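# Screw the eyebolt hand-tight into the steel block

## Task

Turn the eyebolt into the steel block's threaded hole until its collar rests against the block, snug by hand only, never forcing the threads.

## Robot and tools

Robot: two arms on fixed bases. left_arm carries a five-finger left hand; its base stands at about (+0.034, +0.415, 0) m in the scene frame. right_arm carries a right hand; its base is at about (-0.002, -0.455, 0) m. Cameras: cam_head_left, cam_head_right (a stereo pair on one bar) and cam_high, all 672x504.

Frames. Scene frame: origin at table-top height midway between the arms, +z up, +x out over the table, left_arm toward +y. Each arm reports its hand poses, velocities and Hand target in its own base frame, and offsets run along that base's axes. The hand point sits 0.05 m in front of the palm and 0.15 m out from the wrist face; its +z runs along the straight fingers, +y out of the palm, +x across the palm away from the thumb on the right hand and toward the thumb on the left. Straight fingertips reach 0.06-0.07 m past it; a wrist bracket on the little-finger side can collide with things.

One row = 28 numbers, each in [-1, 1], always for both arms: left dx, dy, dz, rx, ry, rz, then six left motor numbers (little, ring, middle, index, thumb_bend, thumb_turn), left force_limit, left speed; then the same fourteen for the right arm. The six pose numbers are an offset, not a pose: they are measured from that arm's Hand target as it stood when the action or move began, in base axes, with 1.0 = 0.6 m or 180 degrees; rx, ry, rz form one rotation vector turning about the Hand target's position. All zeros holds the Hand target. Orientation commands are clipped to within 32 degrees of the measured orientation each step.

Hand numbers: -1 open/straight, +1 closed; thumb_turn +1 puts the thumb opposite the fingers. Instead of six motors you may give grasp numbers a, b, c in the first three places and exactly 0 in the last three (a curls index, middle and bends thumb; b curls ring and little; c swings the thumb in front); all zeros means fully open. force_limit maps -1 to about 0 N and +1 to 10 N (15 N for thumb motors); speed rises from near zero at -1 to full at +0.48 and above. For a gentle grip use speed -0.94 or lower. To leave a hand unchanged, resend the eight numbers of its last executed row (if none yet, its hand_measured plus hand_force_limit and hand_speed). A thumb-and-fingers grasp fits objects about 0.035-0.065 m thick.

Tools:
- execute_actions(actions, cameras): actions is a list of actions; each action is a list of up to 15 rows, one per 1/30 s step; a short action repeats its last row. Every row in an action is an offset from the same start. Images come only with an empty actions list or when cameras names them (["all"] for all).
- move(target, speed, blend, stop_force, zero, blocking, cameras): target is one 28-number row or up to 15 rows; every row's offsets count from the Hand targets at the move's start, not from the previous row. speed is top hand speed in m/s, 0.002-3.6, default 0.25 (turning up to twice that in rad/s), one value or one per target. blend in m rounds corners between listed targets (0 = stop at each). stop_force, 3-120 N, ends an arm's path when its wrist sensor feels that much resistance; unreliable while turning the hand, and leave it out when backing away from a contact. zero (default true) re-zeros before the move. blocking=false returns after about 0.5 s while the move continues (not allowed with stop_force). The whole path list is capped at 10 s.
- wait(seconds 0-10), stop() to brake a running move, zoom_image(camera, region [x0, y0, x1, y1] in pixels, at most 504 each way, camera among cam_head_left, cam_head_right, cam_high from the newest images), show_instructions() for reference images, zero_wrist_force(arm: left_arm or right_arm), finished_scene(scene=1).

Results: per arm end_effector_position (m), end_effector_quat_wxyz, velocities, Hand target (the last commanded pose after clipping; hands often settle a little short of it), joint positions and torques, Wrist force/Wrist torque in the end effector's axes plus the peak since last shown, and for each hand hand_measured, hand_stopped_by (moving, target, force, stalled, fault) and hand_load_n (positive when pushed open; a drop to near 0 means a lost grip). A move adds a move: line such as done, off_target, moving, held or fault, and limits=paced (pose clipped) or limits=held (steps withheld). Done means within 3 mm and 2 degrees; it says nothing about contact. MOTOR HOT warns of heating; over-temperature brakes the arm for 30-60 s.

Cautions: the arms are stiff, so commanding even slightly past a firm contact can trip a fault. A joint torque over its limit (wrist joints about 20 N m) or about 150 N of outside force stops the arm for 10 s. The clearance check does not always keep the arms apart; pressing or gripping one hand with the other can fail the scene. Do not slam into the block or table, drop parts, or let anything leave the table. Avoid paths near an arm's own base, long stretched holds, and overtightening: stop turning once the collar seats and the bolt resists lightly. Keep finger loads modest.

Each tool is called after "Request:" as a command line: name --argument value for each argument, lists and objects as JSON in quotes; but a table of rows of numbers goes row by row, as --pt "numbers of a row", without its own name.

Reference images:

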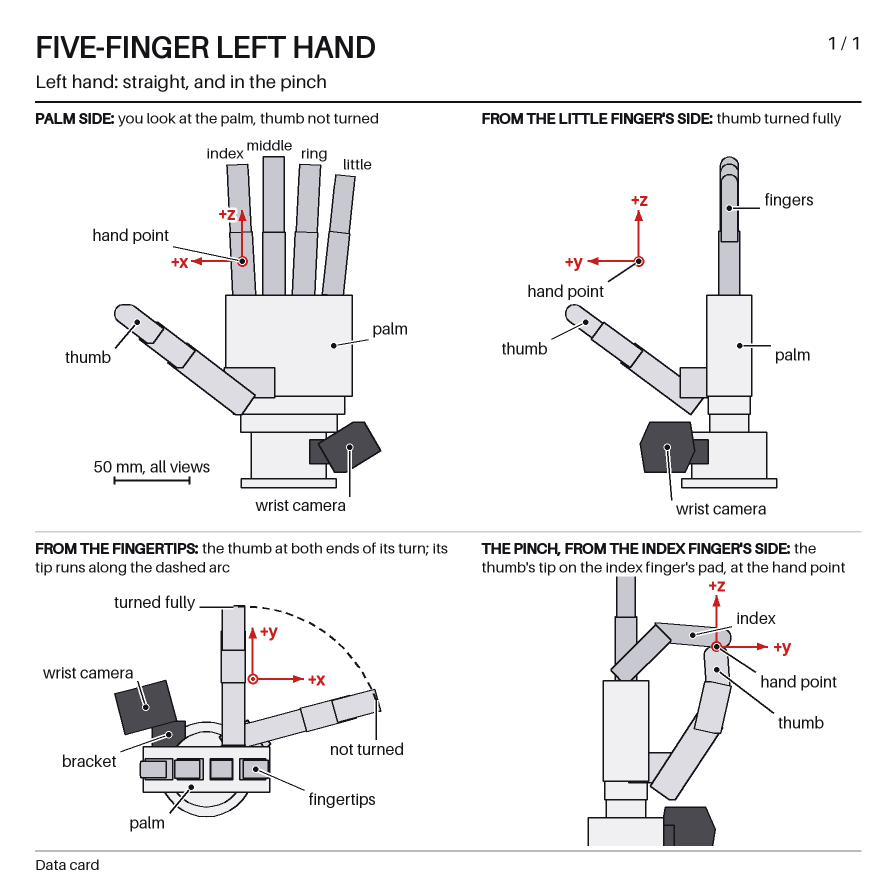

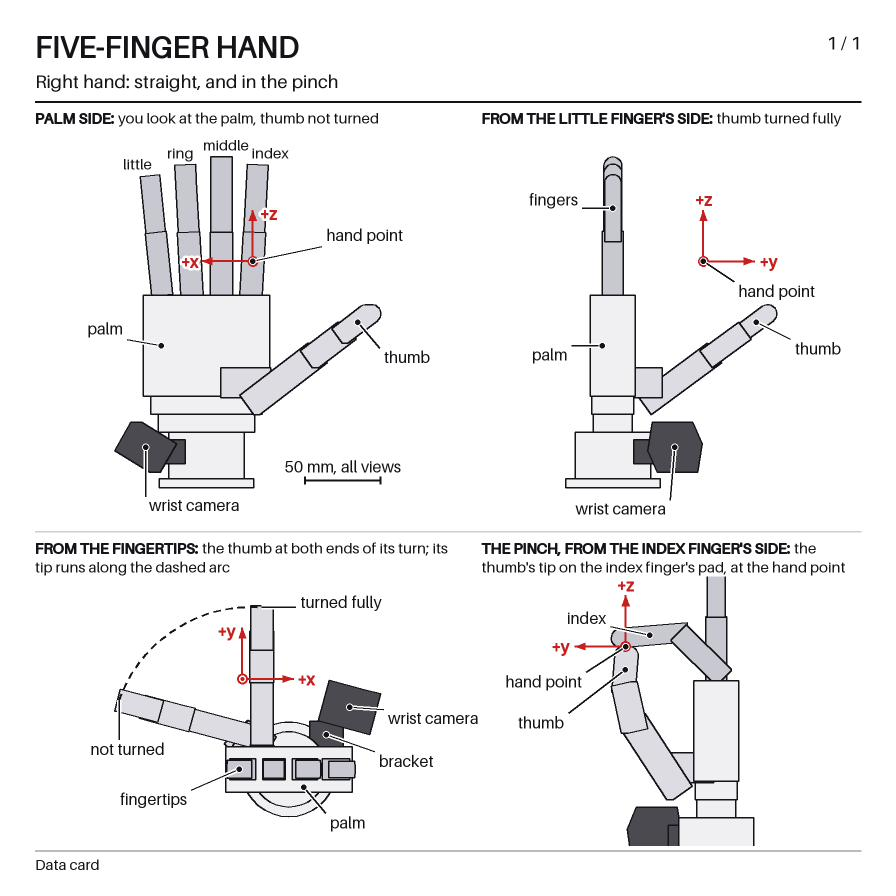

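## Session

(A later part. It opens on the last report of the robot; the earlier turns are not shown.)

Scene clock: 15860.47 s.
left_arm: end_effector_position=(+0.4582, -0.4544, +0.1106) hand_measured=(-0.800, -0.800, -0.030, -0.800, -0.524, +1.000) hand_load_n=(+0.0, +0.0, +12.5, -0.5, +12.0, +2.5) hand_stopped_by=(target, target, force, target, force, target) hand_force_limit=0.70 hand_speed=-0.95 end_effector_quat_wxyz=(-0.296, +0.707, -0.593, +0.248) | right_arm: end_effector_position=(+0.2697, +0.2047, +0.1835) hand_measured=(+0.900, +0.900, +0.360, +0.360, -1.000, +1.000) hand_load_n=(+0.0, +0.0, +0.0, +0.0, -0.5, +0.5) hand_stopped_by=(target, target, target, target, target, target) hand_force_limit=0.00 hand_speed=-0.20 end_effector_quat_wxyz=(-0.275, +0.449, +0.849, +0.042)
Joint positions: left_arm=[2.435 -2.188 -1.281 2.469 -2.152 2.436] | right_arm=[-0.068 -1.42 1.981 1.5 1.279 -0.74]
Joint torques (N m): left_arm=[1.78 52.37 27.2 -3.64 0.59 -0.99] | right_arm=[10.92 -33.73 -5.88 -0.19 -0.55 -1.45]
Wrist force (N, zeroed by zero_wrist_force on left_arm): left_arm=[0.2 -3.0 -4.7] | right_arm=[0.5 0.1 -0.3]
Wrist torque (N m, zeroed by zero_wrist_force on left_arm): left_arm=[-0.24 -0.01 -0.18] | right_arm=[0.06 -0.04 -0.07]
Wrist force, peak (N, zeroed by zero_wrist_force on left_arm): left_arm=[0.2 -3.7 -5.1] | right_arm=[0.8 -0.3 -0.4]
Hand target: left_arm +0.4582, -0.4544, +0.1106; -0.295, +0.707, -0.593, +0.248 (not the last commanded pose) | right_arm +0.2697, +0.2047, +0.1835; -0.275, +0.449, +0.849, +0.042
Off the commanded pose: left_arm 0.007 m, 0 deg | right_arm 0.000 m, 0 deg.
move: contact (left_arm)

Request:
move --target '[-0.0096,-0.0046,-0.0006,0,0,-0.08333,-0.8,-0.8,0.5,-0.8,0.3,1,0.7,-0.95,0,0,0,0,0,0,0.9,0.9,0.36,0.36,-1,1,0,-0.2]' --speed 0.03

Request:
move --target '[0,0,-0.012,0,0,0,-0.8,-0.8,0.5,-0.8,0.3,1,0.7,-0.95,0,0,0,0,0,0,0.9,0.9,0.36,0.36,-1,1,0,-0.2]' --speed 0.003 --stop_force 3 --zero false

Request:
move --target '[-0.0096,-0.0020,-0.0006,0,0,-0.08333,-0.8,-0.8,0.5,-0.8,0.3,1,0.7,-0.95,0,0,0,0,0,0,0.9,0.9,0.36,0.36,-1,1,0,-0.2]' --speed 0.03

Request:
move --target '[0,0,-0.012,0,0,0,-0.8,-0.8,0.5,-0.8,0.3,1,0.7,-0.95,0,0,0,0,0,0,0.9,0.9,0.36,0.36,-1,1,0,-0.2]' --speed 0.003 --stop_force 3 --zero false

Scene clock: 15879.47 s.
left_arm: end_effector_position=(+0.4525, -0.4571, +0.1102) hand_measured=(-0.800, -0.800, -0.030, -0.800, -0.524, +1.000) hand_load_n=(+0.0, +0.0, +13.0, +0.0, +12.0, +3.0) hand_stopped_by=(target, target, force, target, force, target) hand_force_limit=0.70 hand_speed=-0.95 end_effector_quat_wxyz=(+0.261, -0.623, +0.680, -0.284) end_effector_velocity=(+0.001, +0.001, +0.000) end_effector_angular_velocity=(+0.000, -0.002, +0.007) | right_arm: end_effector_position=(+0.2697, +0.2047, +0.1835) hand_measured=(+0.900, +0.900, +0.360, +0.360, -1.000, +1.000) hand_load_n=(+0.0, +0.0, +0.0, +0.0, +0.0, +0.5) hand_stopped_by=(target, target, target, target, target, target) hand_force_limit=0.00 hand_speed=-0.20 end_effector_quat_wxyz=(-0.275, +0.449, +0.849, +0.042)
Joint positions: left_arm=[2.485 -2.1 -1.396 2.631 -1.965 2.719] | right_arm=[-0.068 -1.42 1.981 1.5 1.279 -0.74]
Joint velocities: left_arm=[-0.001 -0.001 0.001 0 -0.006 -0.006] | right_arm=[within noise]
Joint torques (N m): left_arm=[0.32 34.24 19.98 -1.83 -2.14 -1.21] | right_arm=[10.54 -34.37 -5.56 -0.27 -0.6 -1.42]
Wrist force (N, zeroed by zero_wrist_force on left_arm): left_arm=[-0.1 -3.6 -3.9] | right_arm=[0.6 -0.2 -0.2]
Wrist torque (N m, zeroed by zero_wrist_force on left_arm): left_arm=[-0.28 0.00 -0.15] | right_arm=[0.00 -0.06 -0.08]
Wrist force, peak (N, zeroed by zero_wrist_force on left_arm): left_arm=[-0.1 -3.4 -4.9] | right_arm=[0.9 -0.1 -0.4]
Hand target: left_arm +0.4525, -0.4571, +0.1102; +0.261, -0.623, +0.680, -0.284 | right_arm +0.2697, +0.2047, +0.1835; -0.275, +0.449, +0.849, +0.042
Off the commanded pose: left_arm 0.000 m, 0 deg | right_arm 0.000 m, 0 deg.
move: done

Scene clock: 15880.00 s.
left_arm: end_effector_position=(+0.4525, -0.4571, +0.1102) hand_measured=(-0.800, -0.800, -0.030, -0.800, -0.524, +1.000) hand_load_n=(+0.0, +0.0, +13.0, -0.5, +12.5, +2.5) hand_stopped_by=(target, target, force, target, force, target) hand_force_limit=0.70 hand_speed=-0.95 end_effector_quat_wxyz=(+0.261, -0.623, +0.680, -0.284) | right_arm: end_effector_position=(+0.2697, +0.2047, +0.1835) hand_measured=(+0.900, +0.900, +0.360, +0.360, -1.000, +1.000) hand_load_n=(+0.0, +0.0, +0.0, +0.5, +0.0, +0.5) hand_stopped_by=(target, target, target, target, target, target) hand_force_limit=0.00 hand_speed=-0.20 end_effector_quat_wxyz=(-0.275, +0.449, +0.849, +0.042)
Joint positions: left_arm=[2.485 -2.1 -1.396 2.63 -1.965 2.719] | right_arm=[-0.068 -1.42 1.981 1.5 1.279 -0.74]
Joint torques (N m): left_arm=[2.5 38.26 19.34 0.49 1.13 1.4] | right_arm=[10.78 -33.88 -6.2 -0.09 -0.68 -1.49]
Wrist force (N, zeroed by zero_wrist_force on left_arm): left_arm=[-0.1 -3.4 -4.3] | right_arm=[0.5 0.0 -0.3]
Wrist torque (N m, zeroed by zero_wrist_force on left_arm): left_arm=[-0.25 -0.01 -0.16] | right_arm=[0.04 -0.03 -0.08]
Wrist force, peak (N, zeroed by zero_wrist_force on left_arm): left_arm=[0.0 -3.2 -4.5] | right_arm=[0.8 0.0 -0.3]
Hand target: left_arm +0.4525, -0.4571, +0.1102; +0.261, -0.623, +0.680, -0.284 (not the last commanded pose) | right_arm +0.2697, +0.2047, +0.1835; -0.275, +0.449, +0.849, +0.042
Off the commanded pose: left_arm 0.007 m, 0 deg | right_arm 0.000 m, 0 deg.
move: contact (left_arm)

Scene clock: 15884.63 s.
left_arm: end_effector_position=(+0.4467, -0.4583, +0.1099) hand_measured=(-0.800, -0.800, -0.030, -0.800, -0.524, +1.000) hand_load_n=(+0.0, +0.0, +12.0, +0.0, +12.0, +3.0) hand_stopped_by=(target, target, force, target, force, target) hand_force_limit=0.70 hand_speed=-0.95 end_effector_quat_wxyz=(+0.221, -0.529, +0.756, -0.316) end_effector_velocity=(+0.001, +0.001, +0.001) end_effector_angular_velocity=(+0.000, -0.002, +0.007) | right_arm: end_effector_position=(+0.2697, +0.2047, +0.1835) hand_measured=(+0.900, +0.900, +0.360, +0.360, -1.000, +1.000) hand_load_n=(+0.0, +0.0, +0.0, +0.0, -0.5, +0.0) hand_stopped_by=(target, target, target, target, target, target) hand_force_limit=0.00 hand_speed=-0.20 end_effector_quat_wxyz=(-0.275, +0.449, +0.849, +0.042)
Joint positions: left_arm=[2.549 -2.043 -1.471 2.72 -1.744 2.969] | right_arm=[-0.068 -1.42 1.981 1.5 1.279 -0.74]
Joint velocities: left_arm=[-0.001 0.001 0 0 -0.006 -0.005] | right_arm=[within noise]
Joint torques (N m): left_arm=[-0.6 38.24 15.06 0.67 -2.03 -1.11] | right_arm=[10.48 -34.23 -5.46 -0.14 -0.68 -1.52]
Wrist force (N, zeroed by zero_wrist_force on left_arm): left_arm=[0.0 -3.2 -5.9] | right_arm=[0.6 -0.1 -0.2]
Wrist torque (N m, zeroed by zero_wrist_force on left_arm): left_arm=[-0.28 -0.02 -0.14] | right_arm=[0.02 -0.06 -0.07]
Wrist force, peak (N, zeroed by zero_wrist_force on left_arm): left_arm=[0.0 -3.2 -5.9] | right_arm=[0.9 -0.2 -0.2]
Hand target: left_arm +0.4467, -0.4583, +0.1099; +0.221, -0.529, +0.756, -0.316 | right_arm +0.2697, +0.2047, +0.1835; -0.275, +0.449, +0.849, +0.042
Off the commanded pose: left_arm 0.000 m, 0 deg | right_arm 0.000 m, 0 deg.
move: done

Scene clock: 15885.17 s.
left_arm: end_effector_position=(+0.4467, -0.4583, +0.1099) hand_measured=(-0.800, -0.800, -0.030, -0.800, -0.524, +1.000) hand_load_n=(+0.0, +0.0, +12.5, +0.0, +12.0, +2.5) hand_stopped_by=(target, target, force, target, force, target) hand_force_limit=0.70 hand_speed=-0.95 end_effector_quat_wxyz=(+0.221, -0.529, +0.756, -0.316) | right_arm: end_effector_position=(+0.2697, +0.2047, +0.1835) hand_measured=(+0.900, +0.900, +0.360, +0.360, -1.000, +1.000) hand_load_n=(+0.0, +0.5, +0.0, +0.0, +0.0, +0.0) hand_stopped_by=(target, target, target, target, target, target) hand_force_limit=0.00 hand_speed=-0.20 end_effector_quat_wxyz=(-0.275, +0.449, +0.849, +0.042)
Joint positions: left_arm=[2.549 -2.043 -1.471 2.72 -1.744 2.969] | right_arm=[-0.068 -1.42 1.981 1.5 1.279 -0.74]
Joint torques (N m): left_arm=[1.26 40.48 13.63 0.23 1.15 1.23] | right_arm=[9.56 -34.58 -5.54 -0.31 -0.63 -1.49]
Wrist force (N, zeroed by zero_wrist_force on left_arm): left_arm=[0.0 -3.0 -6.1] | right_arm=[0.6 -0.2 -0.3]
Wrist torque (N m, zeroed by zero_wrist_force on left_arm): left_arm=[-0.26 -0.05 -0.14] | right_arm=[0.00 -0.05 -0.08]
Wrist force, peak (N, zeroed by zero_wrist_force on left_arm): left_arm=[0.1 -3.2 -6.3] | right_arm=[0.7 -0.1 -0.3]
Hand target: left_arm +0.4467, -0.4583, +0.1099; +0.221, -0.529, +0.756, -0.316 (not the last commanded pose) | right_arm +0.2697, +0.2047, +0.1835; -0.275, +0.449, +0.849, +0.042
Off the commanded pose: left_arm 0.007 m, 0 deg | right_arm 0.000 m, 0 deg.
move: contact (left_arm)

Request:
move --target '[-0.0111,0.0011,-0.0003,0,0,-0.08333,-0.8,-0.8,0.5,-0.8,0.3,1,0.7,-0.95,0,0,0,0,0,0,0.9,0.9,0.36,0.36,-1,1,0,-0.2]' --speed 0.03

Request:
move --target '[0,0,-0.012,0,0,0,-0.8,-0.8,0.5,-0.8,0.3,1,0.7,-0.95,0,0,0,0,0,0,0.9,0.9,0.36,0.36,-1,1,0,-0.2]' --speed 0.003 --stop_force 3 --zero false

Request:
move --target '[-0.0093,0.0031,-0.0005,0,0,-0.08333,-0.8,-0.8,0.5,-0.8,0.3,1,0.7,-0.95,0,0,0,0,0,0,0.9,0.9,0.36,0.36,-1,1,0,-0.2]' --speed 0.03

Request:
move --target '[0,0,-0.012,0,0,0,-0.8,-0.8,0.5,-0.8,0.3,1,0.7,-0.95,0,0,0,0,0,0,0.9,0.9,0.36,0.36,-1,1,0,-0.2]' --speed 0.003 --stop_force 3 --zero false

Scene clock: 15906.67 s.
left_arm: end_effector_position=(+0.4401, -0.4576, +0.1097) hand_measured=(-0.800, -0.800, -0.030, -0.800, -0.524, +1.000) hand_load_n=(+0.0, +0.0, +12.5, +0.0, +12.0, +3.0) hand_stopped_by=(target, target, force, target, force, target) hand_force_limit=0.70 hand_speed=-0.95 end_effector_quat_wxyz=(+0.178, -0.426, +0.819, -0.342) end_effector_velocity=(+0.000, +0.001, +0.000) end_effector_angular_velocity=(+0.000, +0.001, +0.006) | right_arm: end_effector_position=(+0.2697, +0.2047, +0.1835) hand_measured=(+0.900, +0.900, +0.360, +0.360, -1.000, +1.000) hand_load_n=(+0.0, +0.5, +0.0, +0.0, +0.0, +0.0) hand_stopped_by=(target, target, target, target, target, target) hand_force_limit=0.00 hand_speed=-0.20 end_effector_quat_wxyz=(-0.275, +0.449, +0.849, +0.042)
Joint positions: left_arm=[2.617 -2.018 -1.506 2.743 -1.509 3.203] | right_arm=[-0.068 -1.42 1.981 1.5 1.279 -0.74]
Joint velocities: left_arm=[0 0 0 -0.001 -0.005 -0.005] | right_arm=[within noise]
Joint torques (N m): left_arm=[-2.41 42.31 9.28 -2.6 -1.38 -1.1] | right_arm=[9.68 -34.54 -6.01 -0.03 -0.65 -1.54]
Wrist force (N, zeroed by zero_wrist_force on left_arm): left_arm=[0.7 -3.8 -5.4] | right_arm=[0.6 -0.1 -0.1]
Wrist torque (N m, zeroed by zero_wrist_force on left_arm): left_arm=[-0.26 -0.02 -0.11] | right_arm=[0.02 -0.05 -0.08]
Wrist force, peak (N, zeroed by zero_wrist_force on left_arm): left_arm=[0.6 -4.0 -5.8] | right_arm=[0.8 -0.4 -0.2]
Hand target: left_arm +0.4401, -0.4576, +0.1097; +0.178, -0.426, +0.818, -0.342 | right_arm +0.2697, +0.2047, +0.1835; -0.275, +0.449, +0.849, +0.042
Off the commanded pose: left_arm 0.000 m, 0 deg | right_arm 0.000 m, 0 deg.
move: done

Scene clock: 15907.20 s.
left_arm: end_effector_position=(+0.4401, -0.4576, +0.1097) hand_measured=(-0.800, -0.800, -0.030, -0.800, -0.524, +1.000) hand_load_n=(+0.0, +0.0, +12.5, +0.0, +12.5, +3.0) hand_stopped_by=(target, target, force, target, force, target) hand_force_limit=0.70 hand_speed=-0.95 end_effector_quat_wxyz=(+0.178, -0.426, +0.819, -0.342) | right_arm: end_effector_position=(+0.2697, +0.2047, +0.1835) hand_measured=(+0.900, +0.900, +0.360, +0.360, -1.000, +1.000) hand_load_n=(+0.0, +0.0, +0.0, +0.0, +0.0, +0.5) hand_stopped_by=(target, target, target, target, target, target) hand_force_limit=0.00 hand_speed=-0.20 end_effector_quat_wxyz=(-0.275, +0.449, +0.849, +0.042)
Joint positions: left_arm=[2.617 -2.018 -1.506 2.743 -1.509 3.203] | right_arm=[-0.068 -1.42 1.981 1.5 1.279 -0.74]
Joint torques (N m): left_arm=[1.29 43.05 9.33 -2.6 1.27 1.4] | right_arm=[9.9 -33.96 -5.5 -0.1 -0.81 -1.48]
Wrist force (N, zeroed by zero_wrist_force on left_arm): left_arm=[0.8 -3.6 -5.8] | right_arm=[0.7 -0.2 -0.3]
Wrist torque (N m, zeroed by zero_wrist_force on left_arm): left_arm=[-0.21 -0.04 -0.11] | right_arm=[0.01 -0.07 -0.07]
Wrist force, peak (N, zeroed by zero_wrist_force on left_arm): left_arm=[0.8 -4.0 -5.8] | right_arm=[0.7 -0.2 -0.3]
Hand target: left_arm +0.4401, -0.4576, +0.1097; +0.178, -0.426, +0.819, -0.342 (not the last commanded pose) | right_arm +0.2697, +0.2047, +0.1835; -0.275, +0.449, +0.849, +0.042
Off the commanded pose: left_arm 0.007 m, 0 deg | right_arm 0.000 m, 0 deg.
move: contact (left_arm)

Scene clock: 15911.83 s.
left_arm: end_effector_position=(+0.4346, -0.4557, +0.1094) hand_measured=(-0.800, -0.800, -0.030, -0.800, -0.524, +1.000) hand_load_n=(+0.0, +0.0, +12.5, +0.0, +12.5, +3.0) hand_stopped_by=(target, target, force, target, force, target) hand_force_limit=0.70 hand_speed=-0.95 end_effector_quat_wxyz=(+0.132, -0.315, +0.867, -0.362) end_effector_velocity=(+0.001, +0.001, +0.000) end_effector_angular_velocity=(+0.002, +0.001, +0.006) | right_arm: end_effector_position=(+0.2697, +0.2047, +0.1835) hand_measured=(+0.900, +0.900, +0.360, +0.360, -1.000, +1.000) hand_load_n=(+0.0, +0.0, +0.0, +0.0, +0.0, +0.0) hand_stopped_by=(target, target, target, target, target, target) hand_force_limit=0.00 hand_speed=-0.20 end_effector_quat_wxyz=(-0.275, +0.449, +0.849, +0.042)
Joint positions: left_arm=[2.683 -2.032 -1.494 2.703 -1.281 3.442] | right_arm=[-0.068 -1.42 1.981 1.5 1.279 -0.74]
Joint velocities: left_arm=[0 -0.001 0.001 0 -0.005 -0.004] | right_arm=[within noise]
Joint torques (N m): left_arm=[-1.35 25.46 24.3 -1.14 -1.22 -1.14] | right_arm=[9.93 -34.35 -6.29 -0.12 -0.69 -1.62]
Wrist force (N, zeroed by zero_wrist_force on left_arm): left_arm=[0.7 -7.6 -6.7] | right_arm=[0.7 0.0 -0.2]
Wrist torque (N m, zeroed by zero_wrist_force on left_arm): left_arm=[-0.43 -0.05 -0.01] | right_arm=[0.03 -0.08 -0.06]
Wrist force, peak (N, zeroed by zero_wrist_force on left_arm): left_arm=[0.8 -7.7 -6.9] | right_arm=[0.8 -0.2 -0.4]
Hand target: left_arm +0.4345, -0.4557, +0.1094; +0.132, -0.315, +0.867, -0.362 | right_arm +0.2697, +0.2047, +0.1835; -0.275, +0.449, +0.849, +0.042
Off the commanded pose: left_arm 0.000 m, 0 deg | right_arm 0.000 m, 0 deg.
move: done

Scene clock: 15912.37 s.
left_arm: end_effector_position=(+0.4346, -0.4557, +0.1094) hand_measured=(-0.800, -0.800, -0.030, -0.800, -0.524, +1.000) hand_load_n=(+0.0, +0.0, +12.5, -0.5, +12.5, +3.0) hand_stopped_by=(target, target, force, target, force, target) hand_force_limit=0.70 hand_speed=-0.95 end_effector_quat_wxyz=(+0.132, -0.315, +0.867, -0.362) | right_arm: end_effector_position=(+0.2697, +0.2047, +0.1835) hand_measured=(+0.900, +0.900, +0.360, +0.360, -1.000, +1.000) hand_load_n=(+0.0, +0.0, +0.0, +0.0, -0.5, +0.0) hand_stopped_by=(target, target, target, target, target, target) hand_force_limit=0.00 hand_speed=-0.20 end_effector_quat_wxyz=(-0.275, +0.449, +0.849, +0.042)
Joint positions: left_arm=[2.683 -2.032 -1.494 2.703 -1.281 3.442] | right_arm=[-0.068 -1.42 1.981 1.5 1.279 -0.74]
Joint torques (N m): left_arm=[2.49 24.59 23.93 -0.19 1.14 1.4] | right_arm=[10.45 -34.16 -6.35 -0.08 -0.62 -1.27]
Wrist force (N, zeroed by zero_wrist_force on left_arm): left_arm=[0.7 -7.5 -6.6] | right_arm=[0.5 -0.2 -0.2]
Wrist torque (N m, zeroed by zero_wrist_force on left_arm): left_arm=[-0.42 -0.04 -0.01] | right_arm=[0.00 -0.04 -0.08]
Wrist force, peak (N, zeroed by zero_wrist_force on left_arm): left_arm=[0.8 -7.5 -7.0] | right_arm=[0.7 -0.1 -0.3]
Hand target: left_arm +0.4346, -0.4557, +0.1094; +0.132, -0.315, +0.867, -0.362 (not the last commanded pose) | right_arm +0.2697, +0.2047, +0.1835; -0.275, +0.449, +0.849, +0.042
Off the commanded pose: left_arm 0.007 m, 0 deg | right_arm 0.000 m, 0 deg.
move: contact (left_arm)

Request:
move --target '[-0.0086,0.0062,0.0002,0,0,-0.08333,-0.8,-0.8,0.5,-0.8,0.3,1,0.7,-0.95,0,0,0,0,0,0,0.9,0.9,0.36,0.36,-1,1,0,-0.2]' --speed 0.03

Request:
move --target '[0,0,-0.012,0,0,0,-0.8,-0.8,0.5,-0.8,0.3,1,0.7,-0.95,0,0,0,0,0,0,0.9,0.9,0.36,0.36,-1,1,0,-0.2]' --speed 0.003 --stop_force 3 --zero false

Request:
move --target '[-0.0065,0.0073,-0.0004,0,0,-0.08333,-0.8,-0.8,0.5,-0.8,0.3,1,0.7,-0.95,0,0,0,0,0,0,0.9,0.9,0.36,0.36,-1,1,0,-0.2]' --speed 0.03

Request:
move --target '[0,0,-0.012,0,0,0,-0.8,-0.8,0.5,-0.8,0.3,1,0.7,-0.95,0,0,0,0,0,0,0.9,0.9,0.36,0.36,-1,1,0,-0.2]' --speed 0.003 --stop_force 3 --zero false

Scene clock: 15937.77 s.
left_arm: end_effector_position=(+0.4294, -0.4519, +0.1095) hand_measured=(-0.800, -0.800, -0.030, -0.800, -0.524, +1.000) hand_load_n=(+0.5, +0.0, +14.5, +0.0, +12.0, +2.5) hand_stopped_by=(target, target, force, target, force, target) hand_force_limit=0.70 hand_speed=-0.95 end_effector_quat_wxyz=(+0.083, -0.199, +0.901, -0.376) end_effector_velocity=(-0.001, +0.000, -0.001) end_effector_angular_velocity=(+0.002, +0.006, +0.005) | right_arm: end_effector_position=(+0.2697, +0.2047, +0.1835) hand_measured=(+0.900, +0.900, +0.360, +0.360, -1.000, +1.000) hand_load_n=(+0.0, +0.0, +0.0, +0.0, -0.5, +0.0) hand_stopped_by=(target, target, target, target, target, target) hand_force_limit=0.00 hand_speed=-0.20 end_effector_quat_wxyz=(-0.275, +0.449, +0.849, +0.042)
Joint positions: left_arm=[2.738 -2.08 -1.441 2.596 -1.076 3.704] | right_arm=[-0.068 -1.42 1.981 1.5 1.279 -0.74]
Joint velocities: left_arm=[-0.001 -0.001 -0.001 -0.001 -0.003 -0.007] | right_arm=[within noise]
Joint torques (N m): left_arm=[1.55 33.74 18.99 -0.12 -1.36 -1.31] | right_arm=[10.43 -34.43 -6.13 -0.02 -0.61 -1.47]
Wrist force (N, zeroed by zero_wrist_force on left_arm): left_arm=[-0.4 -8.5 -2.7] | right_arm=[0.6 -0.2 -0.3]
Wrist torque (N m, zeroed by zero_wrist_force on left_arm): left_arm=[-0.29 0.06 0.02] | right_arm=[0.01 -0.06 -0.08]
Wrist force, peak (N, zeroed by zero_wrist_force on left_arm): left_arm=[0.5 -7.8 -6.9] | right_arm=[0.9 -0.1 -0.3]
Hand target: left_arm +0.4294, -0.4519, +0.1095; +0.084, -0.199, +0.901, -0.376 | right_arm +0.2697, +0.2047, +0.1835; -0.275, +0.449, +0.849, +0.042
Off the commanded pose: left_arm 0.000 m, 0 deg | right_arm 0.000 m, 0 deg.
move: done

Scene clock: 15938.30 s.
left_arm: end_effector_position=(+0.4295, -0.4519, +0.1095) hand_measured=(-0.800, -0.800, -0.030, -0.800, -0.524, +1.000) hand_load_n=(+0.0, +0.0, +14.5, +0.0, +12.0, +2.5) hand_stopped_by=(target, target, force, target, force, target) hand_force_limit=0.70 hand_speed=-0.95 end_effector_quat_wxyz=(+0.083, -0.199, +0.901, -0.376) | right_arm: end_effector_position=(+0.2697, +0.2047, +0.1835) hand_measured=(+0.900, +0.900, +0.360, +0.360, -1.000, +1.000) hand_load_n=(+0.0, +0.0, +0.0, +0.0, +0.0, +0.0) hand_stopped_by=(target, target, target, target, target, target) hand_force_limit=0.00 hand_speed=-0.20 end_effector_quat_wxyz=(-0.275, +0.449, +0.849, +0.042)
Joint positions: left_arm=[2.738 -2.08 -1.441 2.596 -1.076 3.704] | right_arm=[-0.068 -1.42 1.981 1.5 1.279 -0.74]
Joint torques (N m): left_arm=[3.82 30.44 18.36 -3.65 1.18 1.33] | right_arm=[9.97 -34.41 -6.68 -0.17 -0.52 -1.5]
Wrist force (N, zeroed by zero_wrist_force on left_arm): left_arm=[-0.2 -8.3 -2.8] | right_arm=[0.7 -0.1 -0.3]
Wrist torque (N m, zeroed by zero_wrist_force on left_arm): left_arm=[-0.26 0.03 0.03] | right_arm=[0.02 -0.08 -0.07]
Wrist force, peak (N, zeroed by zero_wrist_force on left_arm): left_arm=[-0.3 -8.7 -3.0] | right_arm=[0.7 -0.1 -0.3]
Hand target: left_arm +0.4294, -0.4519, +0.1095; +0.083, -0.199, +0.901, -0.376 (not the last commanded pose) | right_arm +0.2697, +0.2047, +0.1835; -0.275, +0.449, +0.849, +0.042
Off the commanded pose: left_arm 0.007 m, 0 deg | right_arm 0.000 m, 0 deg.
move: contact (left_arm)

Scene clock: 15942.97 s.
left_arm: end_effector_position=(+0.4255, -0.4475, +0.1093) hand_measured=(-0.800, -0.800, -0.030, -0.800, -0.524, +1.000) hand_load_n=(+0.0, +0.0, +13.0, +0.0, +12.0, +3.0) hand_stopped_by=(target, target, force, target, force, target) hand_force_limit=0.70 hand_speed=-0.95 end_effector_quat_wxyz=(+0.033, -0.080, +0.919, -0.384) | right_arm: end_effector_position=(+0.2697, +0.2047, +0.1835) hand_measured=(+0.900, +0.900, +0.360, +0.360, -1.000, +1.000) hand_load_n=(+0.0, +0.0, +0.0, +0.5, +0.0, +0.5) hand_stopped_by=(target, target, target, target, target, target) hand_force_limit=0.00 hand_speed=-0.20 end_effector_quat_wxyz=(-0.275, +0.449, +0.849, +0.042)
Joint positions: left_arm=[2.776 -2.162 -1.349 2.42 -0.915 4.006] | right_arm=[-0.068 -1.42 1.981 1.5 1.279 -0.74]
Joint torques (N m): left_arm=[4.92 41.7 11.87 1.36 -1.38 -1.19] | right_arm=[10.26 -33.57 -6.04 -0.05 -0.6 -1.33]
Wrist force (N, zeroed by zero_wrist_force on left_arm): left_arm=[0.4 -8.8 -5.7] | right_arm=[0.6 -0.1 -0.1]
Wrist torque (N m, zeroed by zero_wrist_force on left_arm): left_arm=[-0.39 -0.08 0.00] | right_arm=[0.01 -0.06 -0.08]
Wrist force, peak (N, zeroed by zero_wrist_force on left_arm): left_arm=[0.4 -9.0 -6.2] | right_arm=[0.9 -0.3 -0.2]
Hand target: left_arm +0.4255, -0.4475, +0.1093; +0.034, -0.080, +0.919, -0.384 | right_arm +0.2697, +0.2047, +0.1835; -0.275, +0.449, +0.849, +0.042
Off the commanded pose: left_arm 0.000 m, 0 deg | right_arm 0.000 m, 0 deg.
move: done

Scene clock: 15943.83 s.
left_arm: end_effector_position=(+0.4255, -0.4475, +0.1092) hand_measured=(-0.800, -0.800, -0.030, -0.800, -0.524, +1.000) hand_load_n=(+0.0, +0.0, +13.0, +0.0, +12.5, +3.0) hand_stopped_by=(target, target, force, target, force, target) hand_force_limit=0.70 hand_speed=-0.95 end_effector_quat_wxyz=(+0.033, -0.080, +0.919, -0.384) | right_arm: end_effector_position=(+0.2697, +0.2047, +0.1835) hand_measured=(+0.900, +0.900, +0.360, +0.360, -1.000, +1.000) hand_load_n=(+0.0, +0.0, +0.0, +0.0, +0.0, +0.0) hand_stopped_by=(target, target, target, target, target, target) hand_force_limit=0.00 hand_speed=-0.20 end_effector_quat_wxyz=(-0.275, +0.449, +0.849, +0.042)
Joint positions: left_arm=[2.776 -2.162 -1.349 2.42 -0.915 4.006] | right_arm=[-0.068 -1.42 1.981 1.5 1.279 -0.74]
Joint torques (N m): left_arm=[6.22 35.4 21.32 -3.8 1.32 1.46] | right_arm=[10.22 -34.01 -5.75 -0.16 -0.58 -1.57]
Wrist force (N, zeroed by zero_wrist_force on left_arm): left_arm=[0.4 -8.8 -6.3] | right_arm=[0.7 -0.1 -0.3]
Wrist torque (N m, zeroed by zero_wrist_force on left_arm): left_arm=[-0.40 -0.08 0.01] | right_arm=[0.02 -0.06 -0.07]
Wrist force, peak (N, zeroed by zero_wrist_force on left_arm): left_arm=[0.3 -8.8 -6.5] | right_arm=[0.7 -0.2 -0.4]
Hand target: left_arm +0.4255, -0.4475, +0.1092; +0.033, -0.080, +0.919, -0.384 (not the last commanded pose) | right_arm +0.2697, +0.2047, +0.1835; -0.275, +0.449, +0.849, +0.042
Off the commanded pose: left_arm 0.007 m, 0 deg | right_arm 0.000 m, 0 deg.
move: contact (left_arm)

Request:
move --target '[-0.0044,0.0087,0.0002,0,0,-0.08333,-0.8,-0.8,0.5,-0.8,0.3,1,0.7,-0.95,0,0,0,0,0,0,0.9,0.9,0.36,0.36,-1,1,0,-0.2]' --speed 0.03

Request:
move --target '[0,0,-0.012,0,0,0,-0.8,-0.8,0.5,-0.8,0.3,1,0.7,-0.95,0,0,0,0,0,0,0.9,0.9,0.36,0.36,-1,1,0,-0.2]' --speed 0.003 --stop_force 3 --zero false

Request:
move --target '[-0.0020,0.0096,-0.0002,0,0,-0.08333,-0.8,-0.8,0.5,-0.8,0.3,1,0.7,-0.95,0,0,0,0,0,0,0.9,0.9,0.36,0.36,-1,1,0,-0.2]' --speed 0.03

Request:
move --target '[0,0,-0.012,0,0,0,-0.8,-0.8,0.5,-0.8,0.3,1,0.7,-0.95,0,0,0,0,0,0,0.9,0.9,0.36,0.36,-1,1,0,-0.2]' --speed 0.003 --stop_force 3 --zero false --cameras '["cam_high"]'

Request:
zoom_image --camera "cam_high" --region '[321, 190, 371, 240]'

Scene clock: 15992.67 s.
left_arm: end_effector_position=(+0.4229, -0.4423, +0.1094) hand_measured=(-0.800, -0.800, -0.030, -0.800, -0.524, +1.000) hand_load_n=(+0.0, +0.0, +13.0, +0.0, +12.0, +3.0) hand_stopped_by=(target, target, force, target, force, target) hand_force_limit=0.70 hand_speed=-0.95 end_effector_quat_wxyz=(-0.017, +0.041, +0.922, -0.385) end_effector_velocity=(+0.001, -0.001, +0.001) end_effector_angular_velocity=(-0.001, -0.003, +0.003) | right_arm: end_effector_position=(+0.2697, +0.2047, +0.1835) hand_measured=(+0.900, +0.900, +0.360, +0.360, -1.000, +1.000) hand_load_n=(+0.0, +0.0, +0.0, +0.0, +0.0, +0.0) hand_stopped_by=(target, target, target, target, target, target) hand_force_limit=0.00 hand_speed=-0.20 end_effector_quat_wxyz=(-0.275, +0.449, +0.849, +0.042)
Joint positions: left_arm=[2.795 -2.265 -1.231 2.178 -0.812 4.353] | right_arm=[-0.068 -1.42 1.981 1.5 1.279 -0.74]
Joint velocities: left_arm=[-0.001 0.001 0.001 0.004 0 -0.005] | right_arm=[within noise]
Joint torques (N m): left_arm=[10.08 46.55 7.72 1.81 -1.28 -1.28] | right_arm=[10.24 -35.21 -6.19 -0.01 -0.65 -1.55]
Wrist force (N, zeroed by zero_wrist_force on left_arm): left_arm=[1.0 -9.0 -6.8] | right_arm=[0.7 0.0 -0.3]
Wrist torque (N m, zeroed by zero_wrist_force on left_arm): left_arm=[-0.36 -0.12 0.00] | right_arm=[0.05 -0.07 -0.06]
Wrist force, peak (N, zeroed by zero_wrist_force on left_arm): left_arm=[1.0 -9.0 -6.8] | right_arm=[0.8 -0.1 -0.4]
Hand target: left_arm +0.4229, -0.4423, +0.1094; -0.017, +0.041, +0.922, -0.385 | right_arm +0.2697, +0.2047, +0.1835; -0.275, +0.449, +0.849, +0.042
Off the commanded pose: left_arm 0.000 m, 0 deg | right_arm 0.000 m, 0 deg.
move: done

Scene clock: 15993.53 s.
left_arm: end_effector_position=(+0.4229, -0.4423, +0.1094) hand_measured=(-0.800, -0.800, -0.030, -0.800, -0.524, +1.000) hand_load_n=(+0.0, +0.0, +12.5, +0.0, +12.5, +3.0) hand_stopped_by=(target, target, force, target, force, target) hand_force_limit=0.70 hand_speed=-0.95 end_effector_quat_wxyz=(-0.017, +0.041, +0.922, -0.385) | right_arm: end_effector_position=(+0.2697, +0.2047, +0.1835) hand_measured=(+0.900, +0.900, +0.360, +0.360, -1.000, +1.000) hand_load_n=(+0.0, +0.0, +0.0, +0.0, +0.0, +0.5) hand_stopped_by=(target, target, target, target, target, target) hand_force_limit=0.00 hand_speed=-0.20 end_effector_quat_wxyz=(-0.275, +0.449, +0.849, +0.042)
Joint positions: left_arm=[2.795 -2.265 -1.231 2.178 -0.812 4.353] | right_arm=[-0.068 -1.42 1.981 1.5 1.279 -0.74]
Joint torques (N m): left_arm=[10.1 34.18 27.93 -3.56 0.94 1.18] | right_arm=[10.23 -34.78 -6.24 -0.14 -0.55 -1.52]
Wrist force (N, zeroed by zero_wrist_force on left_arm): left_arm=[1.1 -9.1 -6.9] | right_arm=[0.5 0.0 -0.3]
Wrist torque (N m, zeroed by zero_wrist_force on left_arm): left_arm=[-0.41 -0.12 0.00] | right_arm=[0.03 -0.05 -0.07]
Wrist force, peak (N, zeroed by zero_wrist_force on left_arm): left_arm=[1.0 -9.5 -7.5] | right_arm=[0.7 -0.2 -0.4]
Hand target: left_arm +0.4229, -0.4423, +0.1094; -0.017, +0.041, +0.922, -0.385 (not the last commanded pose) | right_arm +0.2697, +0.2047, +0.1835; -0.275, +0.449, +0.849, +0.042
Off the commanded pose: left_arm 0.007 m, 0 deg | right_arm 0.000 m, 0 deg.
move: contact (left_arm)

Scene clock: 15998.20 s.
left_arm: end_effector_position=(+0.4217, -0.4366, +0.1092) hand_measured=(-0.800, -0.800, -0.030, -0.800, -0.524, +1.000) hand_load_n=(+0.0, +0.0, +13.5, +0.0, +12.0, +2.5) hand_stopped_by=(target, target, force, target, force, target) hand_force_limit=0.70 hand_speed=-0.95 end_effector_quat_wxyz=(-0.067, +0.161, +0.909, -0.380) end_effector_velocity=(+0.001, +0.000, +0.000) end_effector_angular_velocity=(-0.001, -0.002, +0.004) | right_arm: end_effector_position=(+0.2697, +0.2047, +0.1835) hand_measured=(+0.900, +0.900, +0.360, +0.360, -1.000, +1.000) hand_load_n=(+0.0, +0.0, +0.0, +0.0, -0.5, +0.0) hand_stopped_by=(target, target, target, target, target, target) hand_force_limit=0.00 hand_speed=-0.20 end_effector_quat_wxyz=(-0.275, +0.449, +0.849, +0.042)
Joint positions: left_arm=[2.798 -2.374 -1.107 1.903 -0.779 4.721] | right_arm=[-0.068 -1.42 1.981 1.5 1.279 -0.74]
Joint velocities: left_arm=[0.001 0.001 -0.001 0.005 0 -0.004] | right_arm=[within noise]
Joint torques (N m): left_arm=[-6.59 47.98 8.93 1.93 0.57 -1.28] | right_arm=[9.93 -34.31 -6.09 -0.11 -0.69 -1.47]
Wrist force (N, zeroed by zero_wrist_force on left_arm): left_arm=[0.6 -9.7 -6.7] | right_arm=[0.5 -0.1 -0.1]
Wrist torque (N m, zeroed by zero_wrist_force on left_arm): left_arm=[-0.41 -0.02 0.01] | right_arm=[0.02 -0.03 -0.08]
Wrist force, peak (N, zeroed by zero_wrist_force on left_arm): left_arm=[0.6 -10.2 -7.8] | right_arm=[0.9 -0.1 -0.3]
Hand target: left_arm +0.4217, -0.4365, +0.1092; -0.067, +0.161, +0.909, -0.380 | right_arm +0.2697, +0.2047, +0.1835; -0.275, +0.449, +0.849, +0.042
Off the commanded pose: left_arm 0.000 m, 0 deg | right_arm 0.000 m, 0 deg.
move: done

Scene clock: 15998.73 s.
left_arm: end_effector_position=(+0.4217, -0.4366, +0.1092) hand_measured=(-0.800, -0.800, -0.030, -0.800, -0.524, +1.000) hand_load_n=(+0.0, +0.0, +13.0, +0.0, +12.5, +2.5) hand_stopped_by=(target, target, force, target, force, target) hand_force_limit=0.70 hand_speed=-0.95 end_effector_quat_wxyz=(-0.067, +0.161, +0.909, -0.380) | right_arm: end_effector_position=(+0.2697, +0.2047, +0.1835) hand_measured=(+0.900, +0.900, +0.360, +0.360, -1.000, +1.000) hand_load_n=(+0.0, +0.0, +0.0, +0.0, +0.0, +0.0) hand_stopped_by=(target, target, target, target, target, target) hand_force_limit=0.00 hand_speed=-0.20 end_effector_quat_wxyz=(-0.275, +0.449, +0.849, +0.042)
Joint positions: left_arm=[2.798 -2.374 -1.107 1.903 -0.779 4.721] | right_arm=[-0.068 -1.42 1.981 1.5 1.279 -0.74]
Joint torques (N m): left_arm=[-6.47 41.57 22.95 -3.9 0.44 1.17] | right_arm=[10.15 -34.96 -6.11 -0.11 -0.59 -1.41]
Wrist force (N, zeroed by zero_wrist_force on left_arm): left_arm=[0.5 -9.4 -7.1] | right_arm=[0.8 -0.2 -0.3]
Wrist torque (N m, zeroed by zero_wrist_force on left_arm): left_arm=[-0.41 0.00 -0.02] | right_arm=[0.02 -0.09 -0.07]
Wrist force, peak (N, zeroed by zero_wrist_force on left_arm): left_arm=[0.6 -9.9 -7.7] | right_arm=[0.8 -0.2 -0.3]
Hand target: left_arm +0.4217, -0.4366, +0.1092; -0.067, +0.161, +0.909, -0.380 (not the last commanded pose) | right_arm +0.2697, +0.2047, +0.1835; -0.275, +0.449, +0.849, +0.042
Off the commanded pose: left_arm 0.007 m, 0 deg | right_arm 0.000 m, 0 deg.
move: contact (left_arm)
Images, in order (width x height): cam_high 672x504.

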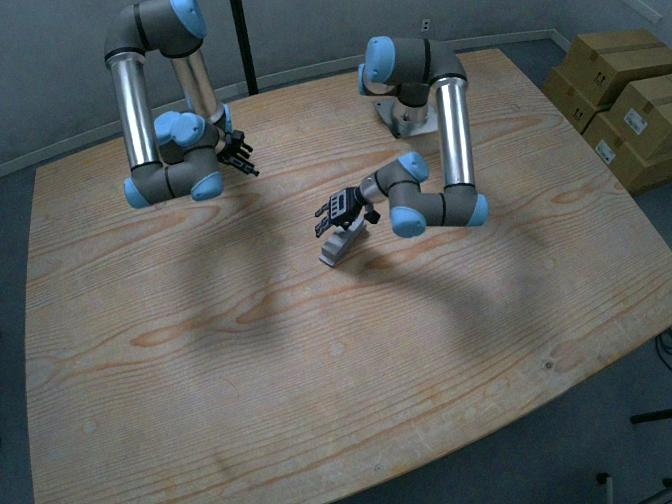

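Scaled by 10.080 from the camera's 672x504 image, which has a finer 960x720 frame.

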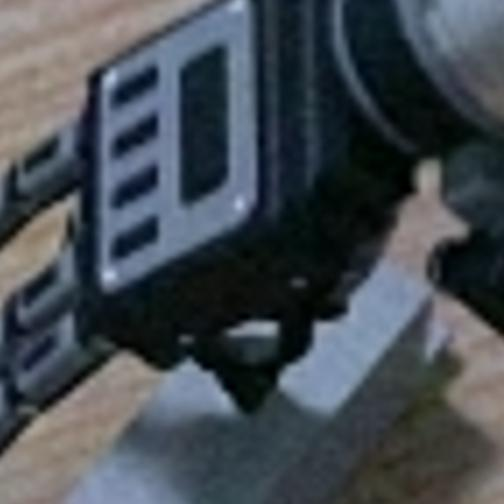

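Request:
move --target '[0.0002,0.0095,0.0006,0,0,-0.08333,-0.8,-0.8,0.5,-0.8,0.3,1,0.7,-0.95,0,0,0,0,0,0,0.9,0.9,0.36,0.36,-1,1,0,-0.2]' --speed 0.03

Request:
move --target '[0,0,-0.012,0,0,0,-0.8,-0.8,0.5,-0.8,0.3,1,0.7,-0.95,0,0,0,0,0,0,0.9,0.9,0.36,0.36,-1,1,0,-0.2]' --speed 0.003 --stop_force 3 --zero false

Request:
move --target '[0.0031,0.0093,0.0,0,0,-0.08333,-0.8,-0.8,0.5,-0.8,0.3,1,0.7,-0.95,0,0,0,0,0,0,0.9,0.9,0.36,0.36,-1,1,0,-0.2]' --speed 0.03

Request:
move --target '[0,0,-0.012,0,0,0,-0.8,-0.8,0.5,-0.8,0.3,1,0.7,-0.95,0,0,0,0,0,0,0.9,0.9,0.36,0.36,-1,1,0,-0.2]' --speed 0.003 --stop_force 3 --zero false

Scene clock: 16021.80 s.
left_arm: end_effector_position=(+0.4219, -0.4309, +0.1095) hand_measured=(-0.800, -0.800, -0.030, -0.800, -0.524, +1.000) hand_load_n=(+0.0, +0.0, +15.0, +0.0, +12.0, +2.0) hand_stopped_by=(target, target, force, target, force, target) hand_force_limit=0.70 hand_speed=-0.95 end_effector_quat_wxyz=(-0.116, +0.278, +0.880, -0.367) end_effector_velocity=(+0.001, -0.001, +0.000) end_effector_angular_velocity=(+0.000, -0.002, +0.004) | right_arm: end_effector_position=(+0.2697, +0.2047, +0.1835) hand_measured=(+0.900, +0.900, +0.360, +0.360, -1.000, +1.000) hand_load_n=(+0.0, +0.0, +0.0, +0.0, +0.0, +0.0) hand_stopped_by=(target, target, target, target, target, target) hand_force_limit=0.00 hand_speed=-0.20 end_effector_quat_wxyz=(-0.275, +0.449, +0.849, +0.042)
Joint positions: left_arm=[2.786 -2.474 -0.984 1.636 -0.812 5.068] | right_arm=[-0.068 -1.42 1.981 1.5 1.279 -0.74]
Joint velocities: left_arm=[-0.001 0 0.001 0.005 0.001 -0.006] | right_arm=[within noise]
Joint torques (N m): left_arm=[-2.86 51.35 10.62 0.99 1.16 -0.99] | right_arm=[10.64 -34.26 -5.8 -0.14 -0.63 -1.5]
Wrist force (N, zeroed by zero_wrist_force on left_arm): left_arm=[-0.4 -4.8 -0.6] | right_arm=[0.6 0.1 -0.4]
Wrist torque (N m, zeroed by zero_wrist_force on left_arm): left_arm=[-0.06 0.06 -0.07] | right_arm=[0.07 -0.05 -0.07]
Wrist force, peak (N, zeroed by zero_wrist_force on left_arm): left_arm=[0.4 -9.6 -7.2] | right_arm=[0.9 0.0 -0.3]
Hand target: left_arm +0.4219, -0.4309, +0.1096; -0.116, +0.278, +0.880, -0.368 | right_arm +0.2697, +0.2047, +0.1835; -0.275, +0.449, +0.849, +0.042
Off the commanded pose: left_arm 0.000 m, 0 deg | right_arm 0.000 m, 0 deg.
move: done

Scene clock: 16022.63 s.
left_arm: end_effector_position=(+0.4218, -0.4308, +0.1095) hand_measured=(-0.800, -0.800, -0.030, -0.800, -0.524, +1.000) hand_load_n=(+0.0, +0.0, +15.0, -0.5, +11.5, +2.0) hand_stopped_by=(target, target, force, target, force, target) hand_force_limit=0.70 hand_speed=-0.95 end_effector_quat_wxyz=(-0.116, +0.278, +0.880, -0.367) | right_arm: end_effector_position=(+0.2697, +0.2047, +0.1835) hand_measured=(+0.900, +0.900, +0.360, +0.360, -1.000, +1.000) hand_load_n=(+0.0, +0.0, +0.0, +0.0, +0.0, +0.0) hand_stopped_by=(target, target, target, target, target, target) hand_force_limit=0.00 hand_speed=-0.20 end_effector_quat_wxyz=(-0.275, +0.449, +0.849, +0.042)
Joint positions: left_arm=[2.786 -2.474 -0.984 1.636 -0.812 5.068] | right_arm=[-0.068 -1.42 1.981 1.5 1.279 -0.74]
Joint torques (N m): left_arm=[-4.52 47.27 27.24 -4.82 -1.42 1.21] | right_arm=[10.72 -34.37 -5.88 -0.1 -0.61 -1.58]
Wrist force (N, zeroed by zero_wrist_force on left_arm): left_arm=[-0.6 -4.9 -0.6] | right_arm=[0.6 0.0 -0.3]
Wrist torque (N m, zeroed by zero_wrist_force on left_arm): left_arm=[-0.12 0.09 -0.08] | right_arm=[0.03 -0.05 -0.08]
Wrist force, peak (N, zeroed by zero_wrist_force on left_arm): left_arm=[-0.3 -5.4 -1.2] | right_arm=[0.8 -0.2 -0.3]
Hand target: left_arm +0.4219, -0.4309, +0.1095; -0.116, +0.278, +0.880, -0.367 (not the last commanded pose) | right_arm +0.2697, +0.2047, +0.1835; -0.275, +0.449, +0.849, +0.042
Off the commanded pose: left_arm 0.007 m, 0 deg | right_arm 0.000 m, 0 deg.
move: contact (left_arm)

Scene clock: 16027.27 s.
left_arm: end_effector_position=(+0.4237, -0.4253, +0.1095) hand_measured=(-0.800, -0.800, -0.030, -0.800, -0.524, +1.000) hand_load_n=(+0.0, +0.0, +15.0, +0.0, +12.0, +2.0) hand_stopped_by=(target, target, force, target, force, target) hand_force_limit=0.70 hand_speed=-0.95 end_effector_quat_wxyz=(-0.163, +0.390, +0.836, -0.349) end_effector_velocity=(+0.000, +0.000, +0.000) end_effector_angular_velocity=(+0.001, +0.001, +0.006) | right_arm: end_effector_position=(+0.2697, +0.2047, +0.1835) hand_measured=(+0.900, +0.900, +0.360, +0.360, -1.000, +1.000) hand_load_n=(+0.0, +0.0, +0.0, +0.0, +0.0, +0.0) hand_stopped_by=(target, target, target, target, target, target) hand_force_limit=0.00 hand_speed=-0.20 end_effector_quat_wxyz=(-0.275, +0.449, +0.849, +0.042)
Joint positions: left_arm=[2.762 -2.564 -0.861 1.406 -0.895 5.367] | right_arm=[-0.068 -1.42 1.981 1.5 1.279 -0.74]
Joint velocities: left_arm=[0 0 0.001 0.002 0.002 -0.007] | right_arm=[within noise]
Joint torques (N m): left_arm=[-2.63 49.36 12.9 0.39 1.12 -1.04] | right_arm=[9.89 -33.98 -5.96 -0.21 -0.56 -1.28]
Wrist force (N, zeroed by zero_wrist_force on left_arm): left_arm=[-0.6 -4.3 -0.5] | right_arm=[0.6 -0.3 -0.3]
Wrist torque (N m, zeroed by zero_wrist_force on left_arm): left_arm=[-0.09 0.07 -0.05] | right_arm=[0.00 -0.05 -0.08]
Wrist force, peak (N, zeroed by zero_wrist_force on left_arm): left_arm=[-0.5 -5.0 0.1] | right_arm=[0.8 0.0 -0.4]
Hand target: left_arm +0.4237, -0.4253, +0.1095; -0.163, +0.390, +0.836, -0.349 | right_arm +0.2697, +0.2047, +0.1835; -0.275, +0.449, +0.849, +0.042
Off the commanded pose: left_arm 0.000 m, 0 deg | right_arm 0.000 m, 0 deg.
move: done

Scene clock: 16028.10 s.
left_arm: end_effector_position=(+0.4237, -0.4253, +0.1095) hand_measured=(-0.800, -0.800, -0.030, -0.800, -0.524, +1.000) hand_load_n=(+0.0, +0.0, +15.0, +0.0, +12.0, +2.0) hand_stopped_by=(target, target, force, target, force, target) hand_force_limit=0.70 hand_speed=-0.95 end_effector_quat_wxyz=(-0.163, +0.390, +0.836, -0.349) | right_arm: end_effector_position=(+0.2697, +0.2047, +0.1835) hand_measured=(+0.900, +0.900, +0.360, +0.360, -1.000, +1.000) hand_load_n=(+0.0, +0.0, +0.0, +0.0, +0.0, +0.0) hand_stopped_by=(target, target, target, target, target, target) hand_force_limit=0.00 hand_speed=-0.20 end_effector_quat_wxyz=(-0.275, +0.449, +0.849, +0.042)
Joint positions: left_arm=[2.762 -2.564 -0.861 1.406 -0.895 5.367] | right_arm=[-0.068 -1.42 1.981 1.5 1.279 -0.74]
Joint torques (N m): left_arm=[-3.35 46.62 21.98 -4.91 -1.31 1.43] | right_arm=[10.15 -34.2 -6.11 -0.25 -0.61 -1.45]
Wrist force (N, zeroed by zero_wrist_force on left_arm): left_arm=[-0.5 -4.4 -0.6] | right_arm=[0.5 0.0 -0.2]
Wrist torque (N m, zeroed by zero_wrist_force on left_arm): left_arm=[-0.09 0.06 -0.05] | right_arm=[0.04 -0.04 -0.08]
Wrist force, peak (N, zeroed by zero_wrist_force on left_arm): left_arm=[-0.6 -5.6 -0.7] | right_arm=[0.8 -0.3 -0.4]
Hand target: left_arm +0.4237, -0.4253, +0.1095; -0.163, +0.390, +0.836, -0.349 (not the last commanded pose) | right_arm +0.2697, +0.2047, +0.1835; -0.275, +0.449, +0.849, +0.042
Off the commanded pose: left_arm 0.007 m, 0 deg | right_arm 0.000 m, 0 deg.
move: contact (left_arm)

Request:
move --target '[0.0050,0.0078,-0.0003,0,0,-0.08333,-0.8,-0.8,0.5,-0.8,0.3,1,0.7,-0.95,0,0,0,0,0,0,0.9,0.9,0.36,0.36,-1,1,0,-0.2]' --speed 0.03

Request:
move --target '[0,0,-0.012,0,0,0,-0.8,-0.8,0.5,-0.8,0.3,1,0.7,-0.95,0,0,0,0,0,0,0.9,0.9,0.36,0.36,-1,1,0,-0.2]' --speed 0.003 --stop_force 3 --zero false

Request:
move --target '[0.0036,0.0041,0,0,0,-0.04167,-0.8,-0.8,0.5,-0.8,0.3,1,0.7,-0.95,0,0,0,0,0,0,0.9,0.9,0.36,0.36,-1,1,0,-0.2]' --speed 0.03

Request:
move --target '[0,0,-0.012,0,0,0,-0.8,-0.8,0.5,-0.8,0.3,1,0.7,-0.95,0,0,0,0,0,0,0.9,0.9,0.36,0.36,-1,1,0,-0.2]' --speed 0.003 --stop_force 3 --zero false --cameras '["cam_high"]'

Request:
zoom_image --camera "cam_high" --region '[331, 210, 361, 240]'

Scene clock: 16095.10 s.
left_arm: end_effector_position=(+0.4267, -0.4206, +0.1094) hand_measured=(-0.800, -0.800, -0.030, -0.800, -0.524, +1.000) hand_load_n=(+0.0, +0.0, +14.5, +0.0, +12.0, +2.0) hand_stopped_by=(target, target, force, target, force, target) hand_force_limit=0.70 hand_speed=-0.95 end_effector_quat_wxyz=(-0.208, +0.496, +0.778, -0.325) end_effector_velocity=(-0.001, -0.002, +0.000) end_effector_angular_velocity=(+0.000, +0.002, +0.003) | right_arm: end_effector_position=(+0.2697, +0.2047, +0.1835) hand_measured=(+0.900, +0.900, +0.360, +0.360, -1.000, +1.000) hand_load_n=(+0.0, +0.0, +0.0, +0.0, +0.0, +0.0) hand_stopped_by=(target, target, target, target, target, target) hand_force_limit=0.00 hand_speed=-0.20 end_effector_quat_wxyz=(-0.275, +0.449, +0.849, +0.042)
Joint positions: left_arm=[2.729 -2.647 -0.731 1.216 -1.009 5.611] | right_arm=[-0.068 -1.42 1.981 1.5 1.279 -0.74]
Joint velocities: left_arm=[-0.002 0 0.001 0 0.003 -0.005] | right_arm=[within noise]
Joint torques (N m): left_arm=[-1.95 49.75 11.16 0.48 1.22 -1.3] | right_arm=[10.37 -34.2 -6.25 -0.05 -0.66 -1.48]
Wrist force (N, zeroed by zero_wrist_force on left_arm): left_arm=[-1.0 -6.3 -3.0] | right_arm=[0.6 -0.1 -0.3]
Wrist torque (N m, zeroed by zero_wrist_force on left_arm): left_arm=[-0.18 -0.01 0.00] | right_arm=[0.03 -0.05 -0.07]
Wrist force, peak (N, zeroed by zero_wrist_force on left_arm): left_arm=[-1.5 -6.9 -2.9] | right_arm=[0.9 -0.2 -0.3]
Hand target: left_arm +0.4267, -0.4206, +0.1094; -0.208, +0.496, +0.778, -0.325 | right_arm +0.2697, +0.2047, +0.1835; -0.275, +0.449, +0.849, +0.042
Off the commanded pose: left_arm 0.000 m, 0 deg | right_arm 0.000 m, 0 deg.
move: done

Scene clock: 16095.63 s.
left_arm: end_effector_position=(+0.4267, -0.4206, +0.1094) hand_measured=(-0.800, -0.800, -0.030, -0.800, -0.524, +1.000) hand_load_n=(+0.0, +0.0, +14.0, +0.0, +11.5, +2.0) hand_stopped_by=(target, target, force, target, force, target) hand_force_limit=0.70 hand_speed=-0.95 end_effector_quat_wxyz=(-0.208, +0.496, +0.778, -0.325) | right_arm: end_effector_position=(+0.2697, +0.2047, +0.1835) hand_measured=(+0.900, +0.900, +0.360, +0.360, -1.000, +1.000) hand_load_n=(+0.0, +0.0, +0.0, +0.0, +0.0, +0.0) hand_stopped_by=(target, target, target, target, target, target) hand_force_limit=0.00 hand_speed=-0.20 end_effector_quat_wxyz=(-0.275, +0.449, +0.849, +0.042)
Joint positions: left_arm=[2.729 -2.647 -0.731 1.216 -1.009 5.611] | right_arm=[-0.068 -1.42 1.981 1.5 1.279 -0.74]
Joint torques (N m): left_arm=[-2.6 45.2 21.83 -4.24 -1.51 1.5] | right_arm=[9.96 -34.95 -5.63 -0.12 -0.66 -1.4]
Wrist force (N, zeroed by zero_wrist_force on left_arm): left_arm=[-0.9 -6.7 -3.1] | right_arm=[0.6 -0.1 -0.3]
Wrist torque (N m, zeroed by zero_wrist_force on left_arm): left_arm=[-0.21 -0.01 0.00] | right_arm=[0.02 -0.06 -0.07]
Wrist force, peak (N, zeroed by zero_wrist_force on left_arm): left_arm=[-0.9 -7.0 -3.4] | right_arm=[0.8 -0.1 -0.4]
Hand target: left_arm +0.4267, -0.4206, +0.1094; -0.208, +0.496, +0.778, -0.325 (not the last commanded pose) | right_arm +0.2697, +0.2047, +0.1835; -0.275, +0.449, +0.849, +0.042
Off the commanded pose: left_arm 0.007 m, 0 deg | right_arm 0.000 m, 0 deg.
move: contact (left_arm)

Scene clock: 16098.07 s.
left_arm: end_effector_position=(+0.4289, -0.4181, +0.1094) hand_measured=(-0.800, -0.800, -0.030, -0.800, -0.524, +1.000) hand_load_n=(+0.0, -0.5, +14.0, +0.0, +12.0, +2.0) hand_stopped_by=(target, target, force, target, force, target) hand_force_limit=0.70 hand_speed=-0.95 end_effector_quat_wxyz=(-0.229, +0.546, +0.744, -0.310) end_effector_velocity=(+0.000, +0.000, +0.001) end_effector_angular_velocity=(+0.001, +0.000, +0.005) | right_arm: end_effector_position=(+0.2697, +0.2047, +0.1835) hand_measured=(+0.900, +0.900, +0.360, +0.360, -1.000, +1.000) hand_load_n=(+0.0, +0.0, +0.5, +0.0, +0.0, +0.0) hand_stopped_by=(target, target, target, target, target, target) hand_force_limit=0.00 hand_speed=-0.20 end_effector_quat_wxyz=(-0.275, +0.449, +0.849, +0.042)
Joint positions: left_arm=[2.711 -2.686 -0.664 1.134 -1.075 5.718] | right_arm=[-0.068 -1.42 1.981 1.5 1.279 -0.74]
Joint velocities: left_arm=[0 0 0.001 0 0.002 -0.005] | right_arm=[within noise]
Joint torques (N m): left_arm=[-0.66 47.36 10.93 0.7 1.13 -1.22] | right_arm=[10.05 -33.78 -6.11 -0.22 -0.61 -1.54]
Wrist force (N, zeroed by zero_wrist_force on left_arm): left_arm=[-1.4 -7.8 -3.8] | right_arm=[0.7 0.0 -0.2]
Wrist torque (N m, zeroed by zero_wrist_force on left_arm): left_arm=[-0.22 -0.02 0.02] | right_arm=[0.04 -0.07 -0.07]
Wrist force, peak (N, zeroed by zero_wrist_force on left_arm): left_arm=[-2.1 -8.7 -3.5] | right_arm=[0.7 -0.1 -0.4]
Hand target: left_arm +0.4289, -0.4181, +0.1094; -0.229, +0.546, +0.744, -0.310 | right_arm +0.2697, +0.2047, +0.1835; -0.275, +0.449, +0.849, +0.042
Off the commanded pose: left_arm 0.000 m, 0 deg | right_arm 0.000 m, 0 deg.
move: done

Scene clock: 16098.93 s.
left_arm: end_effector_position=(+0.4288, -0.4181, +0.1094) hand_measured=(-0.800, -0.800, -0.030, -0.800, -0.524, +1.000) hand_load_n=(+0.0, +0.0, +14.0, +0.0, +12.0, +1.5) hand_stopped_by=(target, target, force, target, force, target) hand_force_limit=0.70 hand_speed=-0.95 end_effector_quat_wxyz=(-0.229, +0.546, +0.744, -0.310) | right_arm: end_effector_position=(+0.2697, +0.2047, +0.1835) hand_measured=(+0.900, +0.900, +0.360, +0.360, -1.000, +1.000) hand_load_n=(+0.0, +0.5, +0.0, +0.0, +0.0, +0.5) hand_stopped_by=(target, target, target, target, target, target) hand_force_limit=0.00 hand_speed=-0.20 end_effector_quat_wxyz=(-0.275, +0.449, +0.849, +0.042)
Joint positions: left_arm=[2.711 -2.686 -0.664 1.134 -1.075 5.718] | right_arm=[-0.068 -1.42 1.981 1.5 1.279 -0.74]
Joint torques (N m): left_arm=[-2.31 44.87 26.63 -3.8 -1.66 1.13] | right_arm=[9 -34 -5.92 -0.19 -0.67 -1.59]
Wrist force (N, zeroed by zero_wrist_force on left_arm): left_arm=[-1.4 -7.7 -3.8] | right_arm=[0.6 0.0 -0.4]
Wrist torque (N m, zeroed by zero_wrist_force on left_arm): left_arm=[-0.28 0.01 0.00] | right_arm=[0.04 -0.05 -0.08]
Wrist force, peak (N, zeroed by zero_wrist_force on left_arm): left_arm=[-1.2 -8.4 -4.2] | right_arm=[0.8 -0.2 -0.3]
Hand target: left_arm +0.4288, -0.4181, +0.1094; -0.229, +0.546, +0.744, -0.310 (not the last commanded pose) | right_arm +0.2697, +0.2047, +0.1835; -0.275, +0.449, +0.849, +0.042
Off the commanded pose: left_arm 0.007 m, 0 deg | right_arm 0.000 m, 0 deg.
move: contact (left_arm)
Images, in order (width x height): cam_high 672x504.

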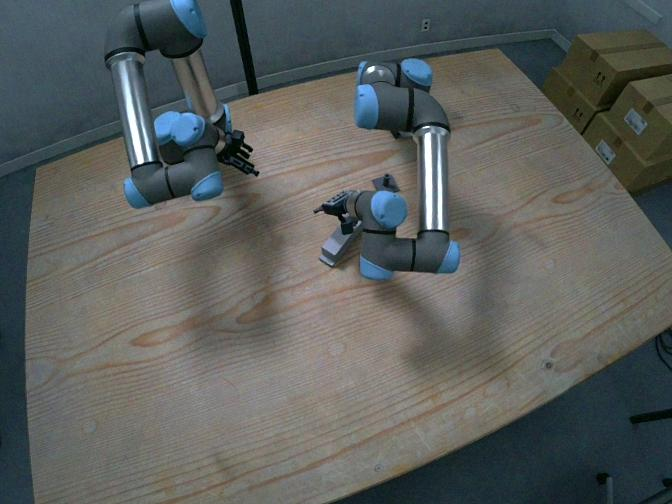

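Scaled by 16.800 from the camera's 672x504 image, which has a finer 960x720 frame.

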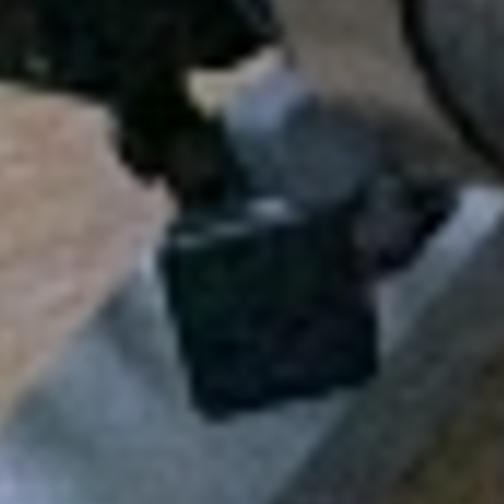

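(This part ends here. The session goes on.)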